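# Place the green block in the blue tray

## Task

Get the green block into the blue tray. The task fails if the robot topples or is left leaning, or if anything is knocked or placed outside the work area.

## Robot and tools

Robot: a Rainbow Robotics RB-Y1. It has a two-wheel differential base with two rear casters and no sideways motion. On top is a folding leg and torso (squat, shift, pitch, yaw), a head with head_camera, and two 7-joint arms, each ending in a parallel gripper. Each hand carries a wrist camera (left_wrist_camera, right_wrist_camera) in a case that sticks out sideways and can strike things. The base is 0.58 m wide and extends 0.10 m in front of the drive axle and 0.57 m behind it. Spinning in place sweeps a 0.58 m radius.

Frames: all positions are in metres. The base frame has its origin on the floor midway between the drive wheels, with x forward, y left and z up. The result lines chest, left_hand and right_hand are given in this frame. A hand point lies between the finger pads, 0.03 m behind the tips. Fingers point along the hand's -z axis and close along its x axis. Printed hand positions can drift from the truth at long reach or under load. base_odometry is measured from the base frame at scene start. It counts wheel rotation only, so slip and bumps corrupt it. Heading is in rad, positive to the left.

move: each call carries at most one action. Allowed mixes are:
- base and/or joints, optionally with min_time_s or contact_limits
- target alone or with min_time_s
- contact_limits alone

An empty call just reports the state and images.

base is a timed velocity command, not a destination: {"x_m_s", "turn_rad_s", "for_s"}.
- x_m_s: forward speed, 0.005 to 1.5 m/s in either sign, or 0.
- turn_rad_s: turning rate, positive to the left, 0.02 to 1.509 in either sign, or 0.
- for_s: 0.1 to 5 s.
- An omitted speed means 0.
- Distance covered is roughly speed times for_s. Acceleration is 0.4 m/s² (turning 0.5 rad/s²), and the base can take up to about 3 s to halt after for_s.
- If |x_m_s| + 0.27·|turn_rad_s| exceeds 1.5, both are scaled down together.

joints is a map from joint name to an absolute target, in rad, or in m for grippers. Unnamed joints keep their targets. Ranges:
- torso_squat_rad 0 to 1.2 (larger lowers the chest)
- torso_shift_rad -0.3 to 0.6 (positive moves the hips forward)
- torso_pitch_rad -0.2 to 1.4 (positive bows forward)
- torso_yaw_rad -1.5 to 1.5 (positive left; raise both arms outward by at least 0.2 rad first)
- shoulder_pitch ±2.356 (negative swings the arm forward and up)
- left_shoulder_roll 0 to 3.141; right_shoulder_roll -3.141 to 0 (both lift the arm outward)
- shoulder_yaw ±2.094
- elbow -2.617 to 0.01 (negative bends)
- forearm_roll ±3.141
- wrist_pitch -1.57 to 1.919
- hand_roll ±2.705
- gripper_m 0 to 0.1 (pad opening)
- head_pan_rad ±0.523 (positive left)
- head_tilt_rad -0.35 to 1.57 (positive looks down)

The torso also has combined limits:
- squat+shift ≤ 1.52
- squat−shift+pitch ≤ 1.57
- shift+0.5·pitch−0.4·squat ≤ 0.7
- shift+0.3·pitch−0.5·squat ≤ 0.39

Breaking one leaves the torso joints "off_target".

target is an absolute pose for one hand: side "left"/"right"; x, y, z in m in the base frame (-3 to 3); quat_wxyz in the same form the hand lines print. It is solved once into joint angles, so the hand follows an arc. Break long moves into shorter steps to keep the path straighter. The pose is checked only against the robot's own body. A target always blocks, and it is refused while any earlier move is still running.

Other move arguments:
- min_time_s (0.1 to 8): the shortest duration for arm, head and torso motions.
- contact_limits: gripper current per side in mA, 200 to 672.5. It starts at 672.5, persists until changed, and lower values grip more softly.
- cameras: a list of names or ["all"].
- blocking: default true. false returns in about 0.5 s while motion continues; check on it with wait(0).

wait: seconds 0 to 10, plus cameras. It returns early once running moves have settled.

stop: brakes every motion and can take cameras.

zoom_image: camera plus region [x0, y0, x1, y1] in pixels of the latest image, each side no more than 504.

read_manual: returns licence text only.

finished_scene: scene 1. It ends the scene for good; the block must stay in the tray without the robot's help.

Reading results: the "move" line says done, or the worst status among the motions. Hand status values:
- reached: within 10 mm and 2°.
- short: gives the distance still off.
- refused: gives the reason; nothing moved.

Joint and base status values:
- moving, done, off_target (resting away from the target, possibly still pushing)
- stopped (by your stop)
- not_followed (collision check withheld the arm; "joint command not followed" with a cause line)
- time_out
- contact_stop (torso only)
- limit_stop_at_<name> (a built-in guard; own_body_* means a near self-collision)
- torque_fault
- limit_stop_at_motor_heat

A refusal or an unplanned stop cancels the remaining move, wait and finished_scene calls in that reply. A time_out or contact_stop on one arm or torso joint freezes that whole group. A base reported "done" only means the velocity was sent for its full time, not that the base travelled freely.

on_its_own reports things you did not command. lidar_m gives 12 ranges in 30° sectors, starting straight ahead and running counter-clockwise, measured in a plane 0.23 m above the floor; "-" means nothing seen. motor_effort is wheel effort in %; above about 30 at rest suggests pushing on something. wheel_motors_off=1 means the wheels cut out for 2 s after stalling. Joint torques, external torques, wrist force and torque are raw, offset and noisy readings. Motor temperatures give one block per arm.

Grasping: command an opening at least 0.005 m narrower than the block. "off_target" or "done" then both indicate a normal grip.

Avoid:
- Fast squatting or bowing with arms extended or loaded.
- Braking hard while driving, especially while bowed.
- Driving into furniture or walls, or letting the upper body catch on a table edge while the wheels keep pushing.
- Arms hitting or pressing on each other, including cases and fingers. Keep about 0.5 rad of outward shoulder roll when both arms reach forward.
- Contact torque reaching joint limits: elbows 34.2 N m, wrist and forearm joints 23.7, shoulders 66.5. This causes a 10 s torque fault.
- Motor heat from holding loads or straining; 80 °C locks the arm.
- Dropping the block from height, slamming it, or knocking anything off the work area.
- Ending with the robot leaning or with wheels lifted.

Each tool is called after ">>>" by a JSON object that holds its "name" and its "arguments", one argument or row to a line.

## Session

>>> {"name": "move", "arguments": {
  "joints": {"head_tilt_rad":0.6},
  "cameras": ["head_camera"]
}}

Scene clock: 0.73 s.
Joint torques (N m): left_arm=[-0.72 1.13 -0.4 0.11 0.02 -0.16 -0.02] | right_arm=[-2.36 -1.89 -0.61 -1.47 0.22 -0.43 0.09]
External joint torques (N m): left_arm=[0.16 0.18 -0.46 0.06 0.01 0.1 -0.02] | right_arm=[-0.13 0 -0.43 -0.02 0.15 0.15 0.08]
Motor temperatures (°C): left_arm=[48 37 37 44 43 43 45] | right_arm=[38 33 39 44 41 47 41]
Wrist force (N): left_arm=[0.7 -1.5 -4.9] | right_arm=[-9.9 -6.8 -14.5]
Wrist torque (N m): left_arm=[0.03 0.24 -0.12] | right_arm=[0.91 -0.47 -0.46]
Wrist force, peak (N): left_arm=[0.7 -1.5 -5.1] | right_arm=[-9.5 -7.6 -15.1]
move: done
base_odometry: x=+0.000 y=+0.000 heading=+0.000
lidar_m: 2.47 2.42 1.85 2.01 2.73 2.67 2.69 2.62 1.90 1.91 2.82 2.55
base_status: not commanded
joint_positions: torso_squat_rad=+0.350 torso_shift_rad=+0.000 torso_pitch_rad=+0.000 torso_yaw_rad=+0.000 left_shoulder_pitch_rad=+0.030 left_shoulder_roll_rad=+0.028 left_shoulder_yaw_rad=+0.015 left_elbow_rad=-0.140 left_forearm_roll_rad=-0.046 left_wrist_pitch_rad=+0.032 left_hand_roll_rad=+0.030 left_gripper_m=+0.100 right_shoulder_pitch_rad=+0.037 right_shoulder_roll_rad=-0.045 right_shoulder_yaw_rad=+0.007 right_elbow_rad=-0.286 right_forearm_roll_rad=-0.025 right_wrist_pitch_rad=-0.004 right_hand_roll_rad=+0.034 right_gripper_m=+0.100 head_pan_rad=+0.000 head_tilt_rad=+0.600
joint_status: all done
wheel_motors_off: 0
motor_effort: left_wheel=+2(2) right_wheel=+3(3)
chest: x=-0.2280 y=+0.0010 z=+1.2475 quat_wxyz=(+1.000, -0.001, +0.000, +0.000) (m; base frame)
left_hand: x=-0.1891 y=+0.2432 z=+0.5630 quat_wxyz=(+0.999, +0.015, -0.040, +0.004) (m; base frame)
right_hand: x=-0.1151 y=-0.2543 z=+0.5729 quat_wxyz=(+0.992, -0.024, -0.127, +0.006) (m; base frame)
pictures: head_camera
Images, in order (width x height): head_camera 896x504.

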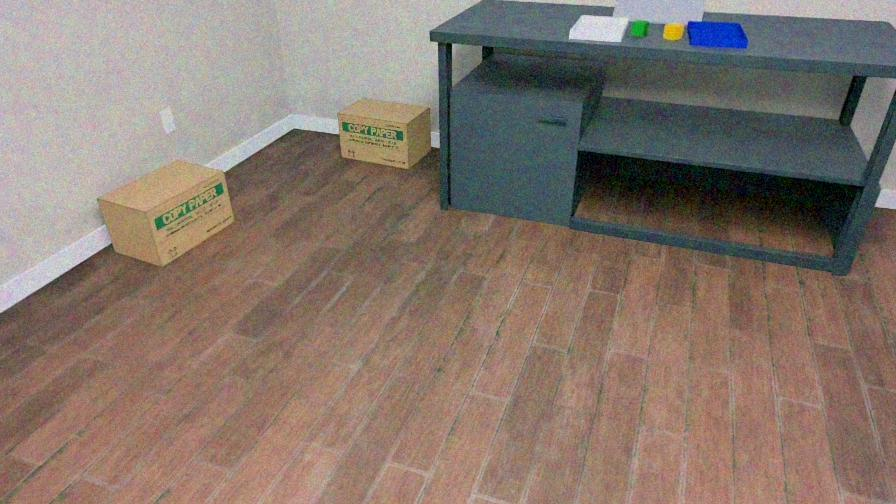

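>>> {"name": "move", "arguments": {
  "base": {"turn_rad_s":-0.45,"for_s":1.0}
}}

>>> {"name": "move", "arguments": {
  "base": {"x_m_s":0.5,"for_s":2.0},
  "cameras": ["head_camera"]
}}

Scene clock: 7.23 s.
Joint torques (N m): left_arm=[-0.86 1.27 -0.34 0.05 -0.05 -0.14 0.01] | right_arm=[-2.4 -1.95 -0.07 -1.44 0.15 -0.65 0.07]
External joint torques (N m): left_arm=[0.02 0.32 -0.39 0 -0.05 0.12 0.02] | right_arm=[-0.17 -0.05 0.11 0.01 0.09 -0.08 0.06]
Wrist force (N): left_arm=[0.6 -1.5 -5.0] | right_arm=[-10.2 -7.0 -14.8]
Wrist torque (N m): left_arm=[0.05 0.24 -0.11] | right_arm=[0.87 -0.48 -0.46]
Wrist force, peak (N): left_arm=[0.9 -1.5 -5.2] | right_arm=[-10.5 -7.4 -15.5]
move: done
base_odometry: x=+0.000 y=+0.000 heading=-0.449
lidar_m: 2.46 2.47 2.44 1.87 2.00 2.88 2.65 2.69 2.54 1.88 1.93 2.96
base_status: done (sent for 1 of 1 s)
joint_positions: torso_squat_rad=+0.350 torso_shift_rad=+0.000 torso_pitch_rad=+0.000 torso_yaw_rad=+0.000 left_shoulder_pitch_rad=+0.030 left_shoulder_roll_rad=+0.028 left_shoulder_yaw_rad=+0.015 left_elbow_rad=-0.140 left_forearm_roll_rad=-0.046 left_wrist_pitch_rad=+0.032 left_hand_roll_rad=+0.030 left_gripper_m=+0.100 right_shoulder_pitch_rad=+0.037 right_shoulder_roll_rad=-0.045 right_shoulder_yaw_rad=+0.007 right_elbow_rad=-0.286 right_forearm_roll_rad=-0.025 right_wrist_pitch_rad=-0.004 right_hand_roll_rad=+0.034 right_gripper_m=+0.100 head_pan_rad=+0.000 head_tilt_rad=+0.600
joint_status: not commanded
wheel_motors_off: 0
motor_effort: left_wheel=+7(31) right_wheel=+2(39)
chest: x=-0.2280 y=+0.0010 z=+1.2475 quat_wxyz=(+1.000, -0.001, +0.000, +0.000) (m; base frame)
left_hand: x=-0.1891 y=+0.2432 z=+0.5630 quat_wxyz=(+0.999, +0.015, -0.040, +0.004) (m; base frame)
right_hand: x=-0.1151 y=-0.2543 z=+0.5729 quat_wxyz=(+0.992, -0.024, -0.127, +0.006) (m; base frame)
pictures: none

Scene clock: 10.87 s.
Joint torques (N m): left_arm=[-0.11 1.16 -0.46 0.31 -0.02 -0.14 -0.02] | right_arm=[-1.97 -1.97 -0.05 -1.24 0.12 -0.57 -0.08]
External joint torques (N m): left_arm=[0.78 0.21 -0.51 0.27 -0.02 0.12 -0.01] | right_arm=[0.26 -0.07 0.13 0.21 0.06 0.01 -0.09]
Wrist force (N): left_arm=[0.6 -1.5 -5.1] | right_arm=[-9.6 -7.1 -14.9]
Wrist torque (N m): left_arm=[0.03 0.24 -0.12] | right_arm=[0.92 -0.44 -0.47]
Wrist force, peak (N): left_arm=[0.8 -1.6 -5.1] | right_arm=[-10.4 -7.1 -15.4]
move: done
base_odometry: x=+0.900 y=-0.435 heading=-0.451
lidar_m: 1.88 1.52 2.13 2.06 2.02 2.62 3.64 3.65 1.93 1.88 2.23 1.56
base_status: done (sent for 2 of 2 s)
joint_positions: torso_squat_rad=+0.350 torso_shift_rad=+0.000 torso_pitch_rad=+0.000 torso_yaw_rad=+0.000 left_shoulder_pitch_rad=+0.030 left_shoulder_roll_rad=+0.028 left_shoulder_yaw_rad=+0.015 left_elbow_rad=-0.140 left_forearm_roll_rad=-0.046 left_wrist_pitch_rad=+0.032 left_hand_roll_rad=+0.030 left_gripper_m=+0.100 right_shoulder_pitch_rad=+0.036 right_shoulder_roll_rad=-0.045 right_shoulder_yaw_rad=+0.007 right_elbow_rad=-0.286 right_forearm_roll_rad=-0.025 right_wrist_pitch_rad=-0.004 right_hand_roll_rad=+0.034 right_gripper_m=+0.100 head_pan_rad=+0.000 head_tilt_rad=+0.600
joint_status: not commanded
wheel_motors_off: 0
motor_effort: left_wheel=-17(55) right_wheel=+16(55)
chest: x=-0.2279 y=+0.0010 z=+1.2475 quat_wxyz=(+1.000, -0.001, +0.000, +0.000) (m; base frame)
left_hand: x=-0.1890 y=+0.2432 z=+0.5631 quat_wxyz=(+0.999, +0.015, -0.040, +0.004) (m; base frame)
right_hand: x=-0.1150 y=-0.2543 z=+0.5730 quat_wxyz=(+0.992, -0.024, -0.127, +0.006) (m; base frame)
pictures: head_camera
Images, in order (width x height): head_camera 896x504.

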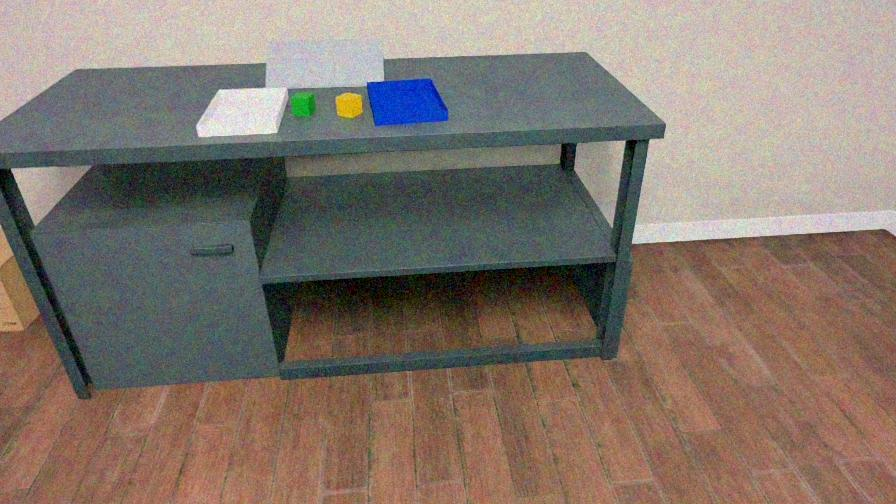

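>>> {"name": "move", "arguments": {
  "base": {"turn_rad_s":0.1,"for_s":0.9},
  "joints": {"torso_pitch_rad":0.35,"left_shoulder_pitch_rad":0.3,"left_shoulder_roll_rad":0.3,"left_elbow_rad":-2.2,"left_wrist_pitch_rad":0.0,"right_shoulder_pitch_rad":0.4}
}}

>>> {"name": "move", "arguments": {
  "target": {"side":"left","x":0.3,"y":0.28,"z":1.08,"quat_wxyz":[0.653,0.271,-0.271,-0.653]}
}}

>>> {"name": "move", "arguments": {
  "base": {"x_m_s":0.4,"for_s":2.1},
  "joints": {"head_tilt_rad":0.6},
  "cameras": ["head_camera","left_wrist_camera"]
}}

Scene clock: 17.57 s.
Joint torques (N m): left_arm=[-0.01 4.78 3.25 -9.4 0.06 -1.62 -0.1] | right_arm=[17.02 -3.63 -0.5 5.99 0 0.69 0.12]
External joint torques (N m): left_arm=[0.53 0.91 -0.04 0.83 0.01 0.26 -0.06] | right_arm=[0.08 -0.09 0.17 0.17 0.11 -0.12 0.14]
Wrist force (N): left_arm=[-4.6 -2.7 0.8] | right_arm=[-6.0 -7.3 -14.4]
Wrist torque (N m): left_arm=[0.08 -0.06 -0.08] | right_arm=[0.96 -0.24 -0.43]
Wrist force, peak (N): left_arm=[-3.8 -2.1 -4.4] | right_arm=[-10.2 -7.4 -15.4]
move: done
base_odometry: x=+0.901 y=-0.435 heading=-0.362
lidar_m: 1.89 1.53 2.09 2.06 2.03 3.28 3.65 3.29 1.88 2.06 2.28 1.57
base_status: done (sent for 0.9 of 0.9 s)
joint_positions: torso_squat_rad=+0.350 torso_shift_rad=+0.000 torso_pitch_rad=+0.350 torso_yaw_rad=+0.000 left_shoulder_pitch_rad=+0.300 left_shoulder_roll_rad=+0.300 left_shoulder_yaw_rad=+0.015 left_elbow_rad=-2.200 left_forearm_roll_rad=-0.046 left_wrist_pitch_rad=+0.000 left_hand_roll_rad=+0.030 left_gripper_m=+0.100 right_shoulder_pitch_rad=+0.400 right_shoulder_roll_rad=-0.045 right_shoulder_yaw_rad=+0.007 right_elbow_rad=-0.285 right_forearm_roll_rad=-0.025 right_wrist_pitch_rad=-0.004 right_hand_roll_rad=+0.034 right_gripper_m=+0.100 head_pan_rad=+0.000 head_tilt_rad=+0.600
joint_status: all done
wheel_motors_off: 0
motor_effort: left_wheel=-31(53) right_wheel=+2(39)
chest: x=-0.1219 y=+0.0010 z=+1.2287 quat_wxyz=(+0.985, -0.001, +0.174, +0.000) (m; base frame)
left_hand: x=+0.2525 y=+0.2762 z=+1.0340 quat_wxyz=(+0.703, +0.084, -0.693, -0.136) (m; base frame)
right_hand: x=-0.4930 y=-0.2518 z=+0.6531 quat_wxyz=(+0.974, -0.039, +0.218, -0.046) (m; base frame)
pictures: none

Scene clock: 19.17 s.
Joint torques (N m): left_arm=[-9.12 11.58 8.09 -2.26 -1.44 -0.82 0.11] | right_arm=[16.98 -3.83 -0.85 6.27 0.09 0.65 0]
External joint torques (N m): left_arm=[0.34 -0.48 -1.44 0.03 -0.28 -0.21 0.1] | right_arm=[0.04 -0.29 -0.18 0.45 0.21 -0.16 0.02]
Wrist force (N): left_arm=[1.3 -5.8 -3.5] | right_arm=[-5.4 -6.9 -14.2]
Wrist torque (N m): left_arm=[0.29 0.28 -0.14] | right_arm=[0.93 -0.21 -0.47]
Wrist force, peak (N): left_arm=[1.4 -6.4 -3.0] | right_arm=[-6.4 -7.2 -15.3]
move: done
base_odometry: x=+0.901 y=-0.435 heading=-0.362
lidar_m: 1.92 1.53 2.09 2.08 2.02 3.28 3.64 3.27 1.88 2.07 2.27 1.56
base_status: not commanded
joint_positions: torso_squat_rad=+0.350 torso_shift_rad=+0.000 torso_pitch_rad=+0.350 torso_yaw_rad=+0.000 left_shoulder_pitch_rad=-0.454 left_shoulder_roll_rad=+1.456 left_shoulder_yaw_rad=-0.294 left_elbow_rad=-2.423 left_forearm_roll_rad=+0.600 left_wrist_pitch_rad=+1.166 left_hand_roll_rad=-0.375 left_gripper_m=+0.100 right_shoulder_pitch_rad=+0.400 right_shoulder_roll_rad=-0.045 right_shoulder_yaw_rad=+0.007 right_elbow_rad=-0.285 right_forearm_roll_rad=-0.025 right_wrist_pitch_rad=-0.004 right_hand_roll_rad=+0.034 right_gripper_m=+0.100 head_pan_rad=+0.000 head_tilt_rad=+0.600
joint_status: all done
wheel_motors_off: 0
motor_effort: left_wheel=-30(31) right_wheel=+1(2)
chest: x=-0.1219 y=+0.0010 z=+1.2287 quat_wxyz=(+0.985, -0.001, +0.174, +0.000) (m; base frame)
left_hand: x=+0.2997 y=+0.2796 z=+1.0803 quat_wxyz=(+0.651, +0.270, -0.274, -0.654) (m; base frame)
left_hand_status: reached (checked arc, planned for 1.2 s): 1 mm and 0.4 deg off.
right_hand: x=-0.4930 y=-0.2518 z=+0.6531 quat_wxyz=(+0.974, -0.039, +0.218, -0.046) (m; base frame)
pictures: none

Scene clock: 22.80 s.
Joint torques (N m): left_arm=[-9.26 11.46 8.48 -1.95 -1.23 -0.63 0.23] | right_arm=[17.6 -3.88 -0.88 6.14 -0.02 0.68 0.12]
External joint torques (N m): left_arm=[0.2 -0.6 -1.05 0.35 -0.08 -0.01 0.23] | right_arm=[0.66 -0.33 -0.21 0.32 0.1 -0.13 0.14]
Wrist force (N): left_arm=[1.3 -5.6 -3.2] | right_arm=[-5.8 -7.5 -14.6]
Wrist torque (N m): left_arm=[0.27 0.28 -0.14] | right_arm=[0.99 -0.26 -0.42]
Wrist force, peak (N): left_arm=[1.3 -5.7 -3.6] | right_arm=[-6.5 -7.6 -14.8]
move: done
base_odometry: x=+1.686 y=-0.733 heading=-0.361
lidar_m: 1.27 0.78 0.86 2.00 2.38 2.78 4.48 3.23 2.26 2.17 0.86 0.85
base_status: done (sent for 2.1 of 2.1 s)
joint_positions: torso_squat_rad=+0.350 torso_shift_rad=+0.000 torso_pitch_rad=+0.350 torso_yaw_rad=+0.000 left_shoulder_pitch_rad=-0.454 left_shoulder_roll_rad=+1.456 left_shoulder_yaw_rad=-0.294 left_elbow_rad=-2.423 left_forearm_roll_rad=+0.600 left_wrist_pitch_rad=+1.166 left_hand_roll_rad=-0.375 left_gripper_m=+0.100 right_shoulder_pitch_rad=+0.400 right_shoulder_roll_rad=-0.045 right_shoulder_yaw_rad=+0.007 right_elbow_rad=-0.285 right_forearm_roll_rad=-0.025 right_wrist_pitch_rad=-0.004 right_hand_roll_rad=+0.034 right_gripper_m=+0.100 head_pan_rad=+0.000 head_tilt_rad=+0.600
joint_status: all done
wheel_motors_off: 0
motor_effort: left_wheel=+14(54) right_wheel=-10(28)
chest: x=-0.1219 y=+0.0010 z=+1.2287 quat_wxyz=(+0.985, -0.001, +0.174, +0.000) (m; base frame)
left_hand: x=+0.2997 y=+0.2795 z=+1.0802 quat_wxyz=(+0.651, +0.270, -0.274, -0.654) (m; base frame)
right_hand: x=-0.4929 y=-0.2518 z=+0.6531 quat_wxyz=(+0.974, -0.039, +0.218, -0.046) (m; base frame)
pictures: head_camera, left_wrist_camera
Images, in order (width x height): head_camera 896x504, left_wrist_camera 644x364.

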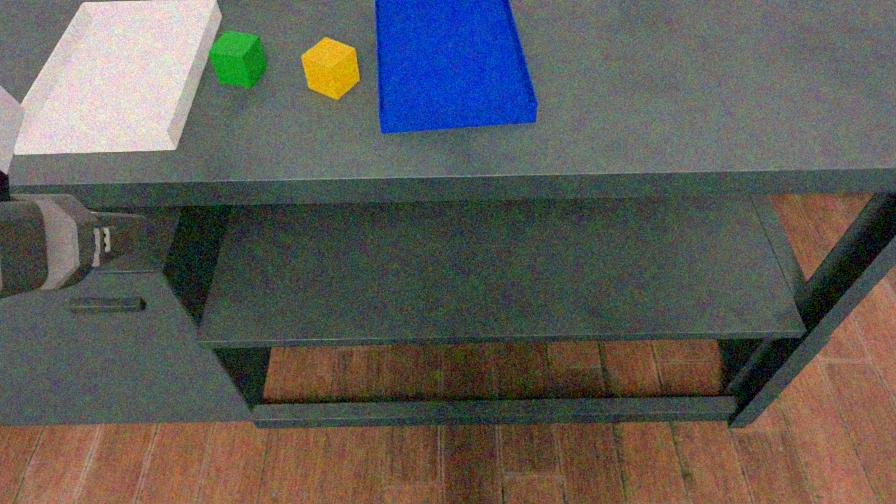

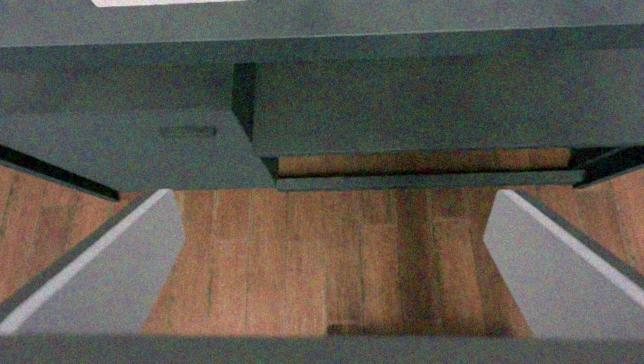

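>>> {"name": "move", "arguments": {
  "base": {"x_m_s":0.2,"for_s":1.0}
}}

>>> {"name": "move", "arguments": {
  "target": {"side":"left","x":0.49,"y":0.29,"z":0.99,"quat_wxyz":[0.653,0.271,-0.271,-0.653]},
  "cameras": ["head_camera","left_wrist_camera"]
}}

Scene clock: 27.30 s.
Joint torques (N m): left_arm=[-9.2 11.58 8.69 -1.9 -1.29 -0.63 0.06] | right_arm=[18.15 -3.68 -0.71 6.03 -0.07 0.69 -0.04]
External joint torques (N m): left_arm=[0.26 -0.48 -0.83 0.4 -0.14 -0.02 0.05] | right_arm=[1.2 -0.14 -0.04 0.21 0.04 -0.12 -0.02]
Wrist force (N): left_arm=[1.2 -5.6 -3.3] | right_arm=[-6.0 -7.1 -14.8]
Wrist torque (N m): left_arm=[0.27 0.28 -0.14] | right_arm=[0.99 -0.24 -0.43]
Wrist force, peak (N): left_arm=[1.5 -5.9 -3.3] | right_arm=[-6.1 -7.2 -15.1]
move: done
base_odometry: x=+1.874 y=-0.803 heading=-0.360
lidar_m: 1.07 0.66 0.64 2.00 2.50 2.91 4.68 2.58 2.29 2.17 0.73 0.89
base_status: done (sent for 1 of 1 s)
joint_positions: torso_squat_rad=+0.350 torso_shift_rad=+0.000 torso_pitch_rad=+0.350 torso_yaw_rad=+0.000 left_shoulder_pitch_rad=-0.454 left_shoulder_roll_rad=+1.456 left_shoulder_yaw_rad=-0.294 left_elbow_rad=-2.423 left_forearm_roll_rad=+0.600 left_wrist_pitch_rad=+1.166 left_hand_roll_rad=-0.375 left_gripper_m=+0.100 right_shoulder_pitch_rad=+0.400 right_shoulder_roll_rad=-0.045 right_shoulder_yaw_rad=+0.007 right_elbow_rad=-0.285 right_forearm_roll_rad=-0.025 right_wrist_pitch_rad=-0.004 right_hand_roll_rad=+0.034 right_gripper_m=+0.100 head_pan_rad=+0.000 head_tilt_rad=+0.600
joint_status: not commanded
wheel_motors_off: 0
motor_effort: left_wheel=+15(41) right_wheel=-12(23)
chest: x=-0.1219 y=+0.0010 z=+1.2287 quat_wxyz=(+0.985, -0.001, +0.174, +0.000) (m; base frame)
left_hand: x=+0.2997 y=+0.2795 z=+1.0802 quat_wxyz=(+0.651, +0.270, -0.274, -0.654) (m; base frame)
right_hand: x=-0.4929 y=-0.2519 z=+0.6531 quat_wxyz=(+0.974, -0.039, +0.218, -0.046) (m; base frame)
pictures: none

Scene clock: 28.87 s.
Joint torques (N m): left_arm=[-18.22 12.53 8.28 -4.25 -0.55 -0.88 0.16] | right_arm=[17.91 -3.81 -0.65 6.11 0.01 0.64 0]
External joint torques (N m): left_arm=[0.85 0.33 -1.08 1.23 0 0.39 0.15] | right_arm=[0.97 -0.27 0.02 0.29 0.12 -0.17 0.02]
Wrist force (N): left_arm=[1.1 -5.6 -3.3] | right_arm=[-6.5 -7.5 -14.8]
Wrist torque (N m): left_arm=[0.28 0.27 -0.15] | right_arm=[1.04 -0.30 -0.42]
Wrist force, peak (N): left_arm=[1.8 -6.0 -3.8] | right_arm=[-6.5 -7.5 -14.8]
move: done
base_odometry: x=+1.874 y=-0.803 heading=-0.360
lidar_m: 1.07 0.65 0.64 2.00 2.50 2.91 4.69 2.57 2.29 2.17 0.72 0.90
base_status: not commanded
joint_positions: torso_squat_rad=+0.350 torso_shift_rad=+0.000 torso_pitch_rad=+0.350 torso_yaw_rad=+0.000 left_shoulder_pitch_rad=-0.955 left_shoulder_roll_rad=+0.877 left_shoulder_yaw_rad=-0.504 left_elbow_rad=-1.366 left_forearm_roll_rad=+0.590 left_wrist_pitch_rad=+0.904 left_hand_roll_rad=-0.968 left_gripper_m=+0.100 right_shoulder_pitch_rad=+0.400 right_shoulder_roll_rad=-0.045 right_shoulder_yaw_rad=+0.007 right_elbow_rad=-0.285 right_forearm_roll_rad=-0.025 right_wrist_pitch_rad=-0.004 right_hand_roll_rad=+0.034 right_gripper_m=+0.100 head_pan_rad=+0.000 head_tilt_rad=+0.600
joint_status: all done
wheel_motors_off: 0
motor_effort: left_wheel=+14(17) right_wheel=-11(12)
chest: x=-0.1219 y=+0.0010 z=+1.2287 quat_wxyz=(+0.985, -0.001, +0.174, +0.000) (m; base frame)
left_hand: x=+0.4897 y=+0.2897 z=+0.9906 quat_wxyz=(+0.653, +0.272, -0.272, -0.653) (m; base frame)
left_hand_status: reached (checked arc, planned for 1.2 s): 1 mm and 0.1 deg off.
right_hand: x=-0.4929 y=-0.2519 z=+0.6531 quat_wxyz=(+0.974, -0.039, +0.218, -0.046) (m; base frame)
pictures: head_camera, left_wrist_camera
Images, in order (width x height): head_camera 896x504, left_wrist_camera 644x364.

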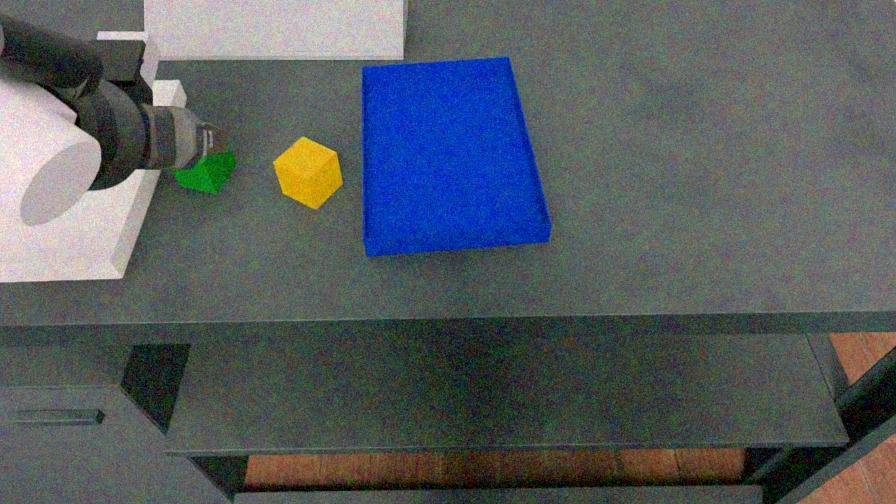

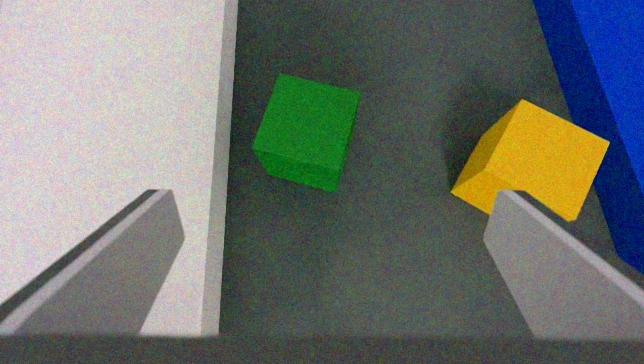

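>>> {"name": "move", "arguments": {
  "target": {"side":"left","x":0.33,"y":0.31,"z":1.15,"quat_wxyz":[0.653,0.271,-0.271,-0.653]}
}}

>>> {"name": "move", "arguments": {
  "base": {"x_m_s":0.2,"for_s":0.85},
  "joints": {"torso_pitch_rad":0.55}
}}

>>> {"name": "move", "arguments": {
  "target": {"side":"left","x":0.33,"y":0.29,"z":1.04,"quat_wxyz":[0.9945,0,0,-0.1045]},
  "cameras": ["head_camera","left_wrist_camera"]
}}

Scene clock: 36.23 s.
Joint torques (N m): left_arm=[-9.98 13.06 11.36 0.36 -1.31 -0.73 -0.19] | right_arm=[17.7 -3.19 -0.54 6.15 0.06 0.66 -0.01]
External joint torques (N m): left_arm=[0.37 -0.33 0.9 0.14 -0.28 0.08 -0.2] | right_arm=[0.76 0.35 0.13 0.33 0.18 -0.15 0.02]
Wrist force (N): left_arm=[1.2 -5.6 -3.4] | right_arm=[-5.6 -6.6 -14.8]
Wrist torque (N m): left_arm=[0.27 0.27 -0.21] | right_arm=[0.87 -0.21 -0.43]
Wrist force, peak (N): left_arm=[0.6 -6.5 -4.0] | right_arm=[-6.4 -7.6 -14.8]
move: done
base_odometry: x=+1.874 y=-0.803 heading=-0.360
lidar_m: 1.06 0.66 0.63 1.99 2.49 2.91 4.68 2.58 2.28 2.17 0.71 0.90
base_status: not commanded
joint_positions: torso_squat_rad=+0.350 torso_shift_rad=+0.000 torso_pitch_rad=+0.350 torso_yaw_rad=+0.000 left_shoulder_pitch_rad=-0.500 left_shoulder_roll_rad=+1.597 left_shoulder_yaw_rad=-0.087 left_elbow_rad=-2.293 left_forearm_roll_rad=+0.945 left_wrist_pitch_rad=+1.128 left_hand_roll_rad=-0.538 left_gripper_m=+0.100 right_shoulder_pitch_rad=+0.400 right_shoulder_roll_rad=-0.045 right_shoulder_yaw_rad=+0.007 right_elbow_rad=-0.285 right_forearm_roll_rad=-0.025 right_wrist_pitch_rad=-0.004 right_hand_roll_rad=+0.034 right_gripper_m=+0.100 head_pan_rad=+0.000 head_tilt_rad=+0.600
joint_status: all done
wheel_motors_off: 0
motor_effort: left_wheel=+16(16) right_wheel=-11(12)
chest: x=-0.1219 y=+0.0010 z=+1.2287 quat_wxyz=(+0.985, -0.001, +0.174, +0.000) (m; base frame)
left_hand: x=+0.3301 y=+0.3098 z=+1.1500 quat_wxyz=(+0.653, +0.271, -0.270, -0.653) (m; base frame)
left_hand_status: reached (checked arc, planned for 1.1 s): 0 mm and 0.1 deg off.
right_hand: x=-0.4929 y=-0.2519 z=+0.6531 quat_wxyz=(+0.974, -0.039, +0.218, -0.046) (m; base frame)
pictures: none

Scene clock: 38.27 s.
Joint torques (N m): left_arm=[-9.07 12.93 10.82 -0.58 -0.89 -0.59 -0.31] | right_arm=[22.68 -4.26 -0.83 7.95 0.09 0.93 -0.1]
External joint torques (N m): left_arm=[0.17 -0.44 0.75 0.42 -0.1 0.08 -0.32] | right_arm=[1.33 -0.32 -0.05 0.41 0.26 -0.24 -0.07]
Wrist force (N): left_arm=[1.4 -4.7 -4.2] | right_arm=[-5.2 -7.0 -14.3]
Wrist torque (N m): left_arm=[0.23 0.28 -0.20] | right_arm=[0.97 -0.24 -0.45]
Wrist force, peak (N): left_arm=[1.4 -5.0 -4.1] | right_arm=[-5.7 -6.6 -15.5]
move: done
base_odometry: x=+2.036 y=-0.864 heading=-0.359
lidar_m: 0.89 0.68 0.53 0.92 2.10 3.04 4.86 2.56 2.27 2.17 0.64 0.89
base_status: done (sent for 0.87 of 0.87 s)
joint_positions: torso_squat_rad=+0.350 torso_shift_rad=+0.000 torso_pitch_rad=+0.550 torso_yaw_rad=+0.000 left_shoulder_pitch_rad=-0.500 left_shoulder_roll_rad=+1.597 left_shoulder_yaw_rad=-0.087 left_elbow_rad=-2.293 left_forearm_roll_rad=+0.945 left_wrist_pitch_rad=+1.128 left_hand_roll_rad=-0.538 left_gripper_m=+0.100 right_shoulder_pitch_rad=+0.400 right_shoulder_roll_rad=-0.045 right_shoulder_yaw_rad=+0.007 right_elbow_rad=-0.285 right_forearm_roll_rad=-0.025 right_wrist_pitch_rad=-0.004 right_hand_roll_rad=+0.034 right_gripper_m=+0.100 head_pan_rad=+0.000 head_tilt_rad=+0.600
joint_status: all done
wheel_motors_off: 0
motor_effort: left_wheel=+14(43) right_wheel=-11(21)
chest: x=-0.0662 y=+0.0010 z=+1.2019 quat_wxyz=(+0.962, -0.001, +0.272, +0.000) (m; base frame)
left_hand: x=+0.3611 y=+0.3097 z=+1.0349 quat_wxyz=(+0.677, +0.205, -0.203, -0.677) (m; base frame)
right_hand: x=-0.5443 y=-0.2518 z=+0.7115 quat_wxyz=(+0.947, -0.043, +0.314, -0.042) (m; base frame)
pictures: none

Scene clock: 39.60 s.
Joint torques (N m): left_arm=[-13.71 11.89 8.7 -1.18 -0.25 -0.12 -0.24] | right_arm=[22.06 -3.62 -0.69 7.84 0 0.93 -0.03]
External joint torques (N m): left_arm=[0.29 -1.21 -1.09 0.71 -0.27 -0.03 -0.24] | right_arm=[0.71 0.31 0.1 0.29 0.17 -0.23 0.01]
Wrist force (N): left_arm=[1.2 -1.4 -5.0] | right_arm=[-4.4 -6.7 -13.9]
Wrist torque (N m): left_arm=[0.05 0.29 -0.19] | right_arm=[0.92 -0.10 -0.40]
Wrist force, peak (N): left_arm=[1.5 -4.9 -4.6] | right_arm=[-5.0 -7.5 -14.6]
move: done
base_odometry: x=+2.036 y=-0.864 heading=-0.359
lidar_m: 0.89 0.68 0.53 0.94 2.09 3.06 4.85 2.56 2.28 2.18 0.64 0.89
base_status: not commanded
joint_positions: torso_squat_rad=+0.350 torso_shift_rad=+0.000 torso_pitch_rad=+0.550 torso_yaw_rad=+0.000 left_shoulder_pitch_rad=-1.105 left_shoulder_roll_rad=+1.289 left_shoulder_yaw_rad=-0.309 left_elbow_rad=-1.903 left_forearm_roll_rad=+1.387 left_wrist_pitch_rad=+1.844 left_hand_roll_rad=+0.566 left_gripper_m=+0.100 right_shoulder_pitch_rad=+0.400 right_shoulder_roll_rad=-0.045 right_shoulder_yaw_rad=+0.007 right_elbow_rad=-0.285 right_forearm_roll_rad=-0.025 right_wrist_pitch_rad=-0.004 right_hand_roll_rad=+0.034 right_gripper_m=+0.100 head_pan_rad=+0.000 head_tilt_rad=+0.600
joint_status: all done
wheel_motors_off: 0
motor_effort: left_wheel=+14(15) right_wheel=-11(12)
chest: x=-0.0662 y=+0.0010 z=+1.2019 quat_wxyz=(+0.962, -0.001, +0.272, +0.000) (m; base frame)
left_hand: x=+0.3298 y=+0.2897 z=+1.0406 quat_wxyz=(+0.994, -0.001, -0.003, -0.106) (m; base frame)
left_hand_status: reached (checked arc, planned for 0.9 s): 1 mm and 0.4 deg off.
right_hand: x=-0.5443 y=-0.2518 z=+0.7115 quat_wxyz=(+0.947, -0.043, +0.314, -0.042) (m; base frame)
pictures: head_camera, left_wrist_camera
Images, in order (width x height): head_camera 896x504, left_wrist_camera 644x364.

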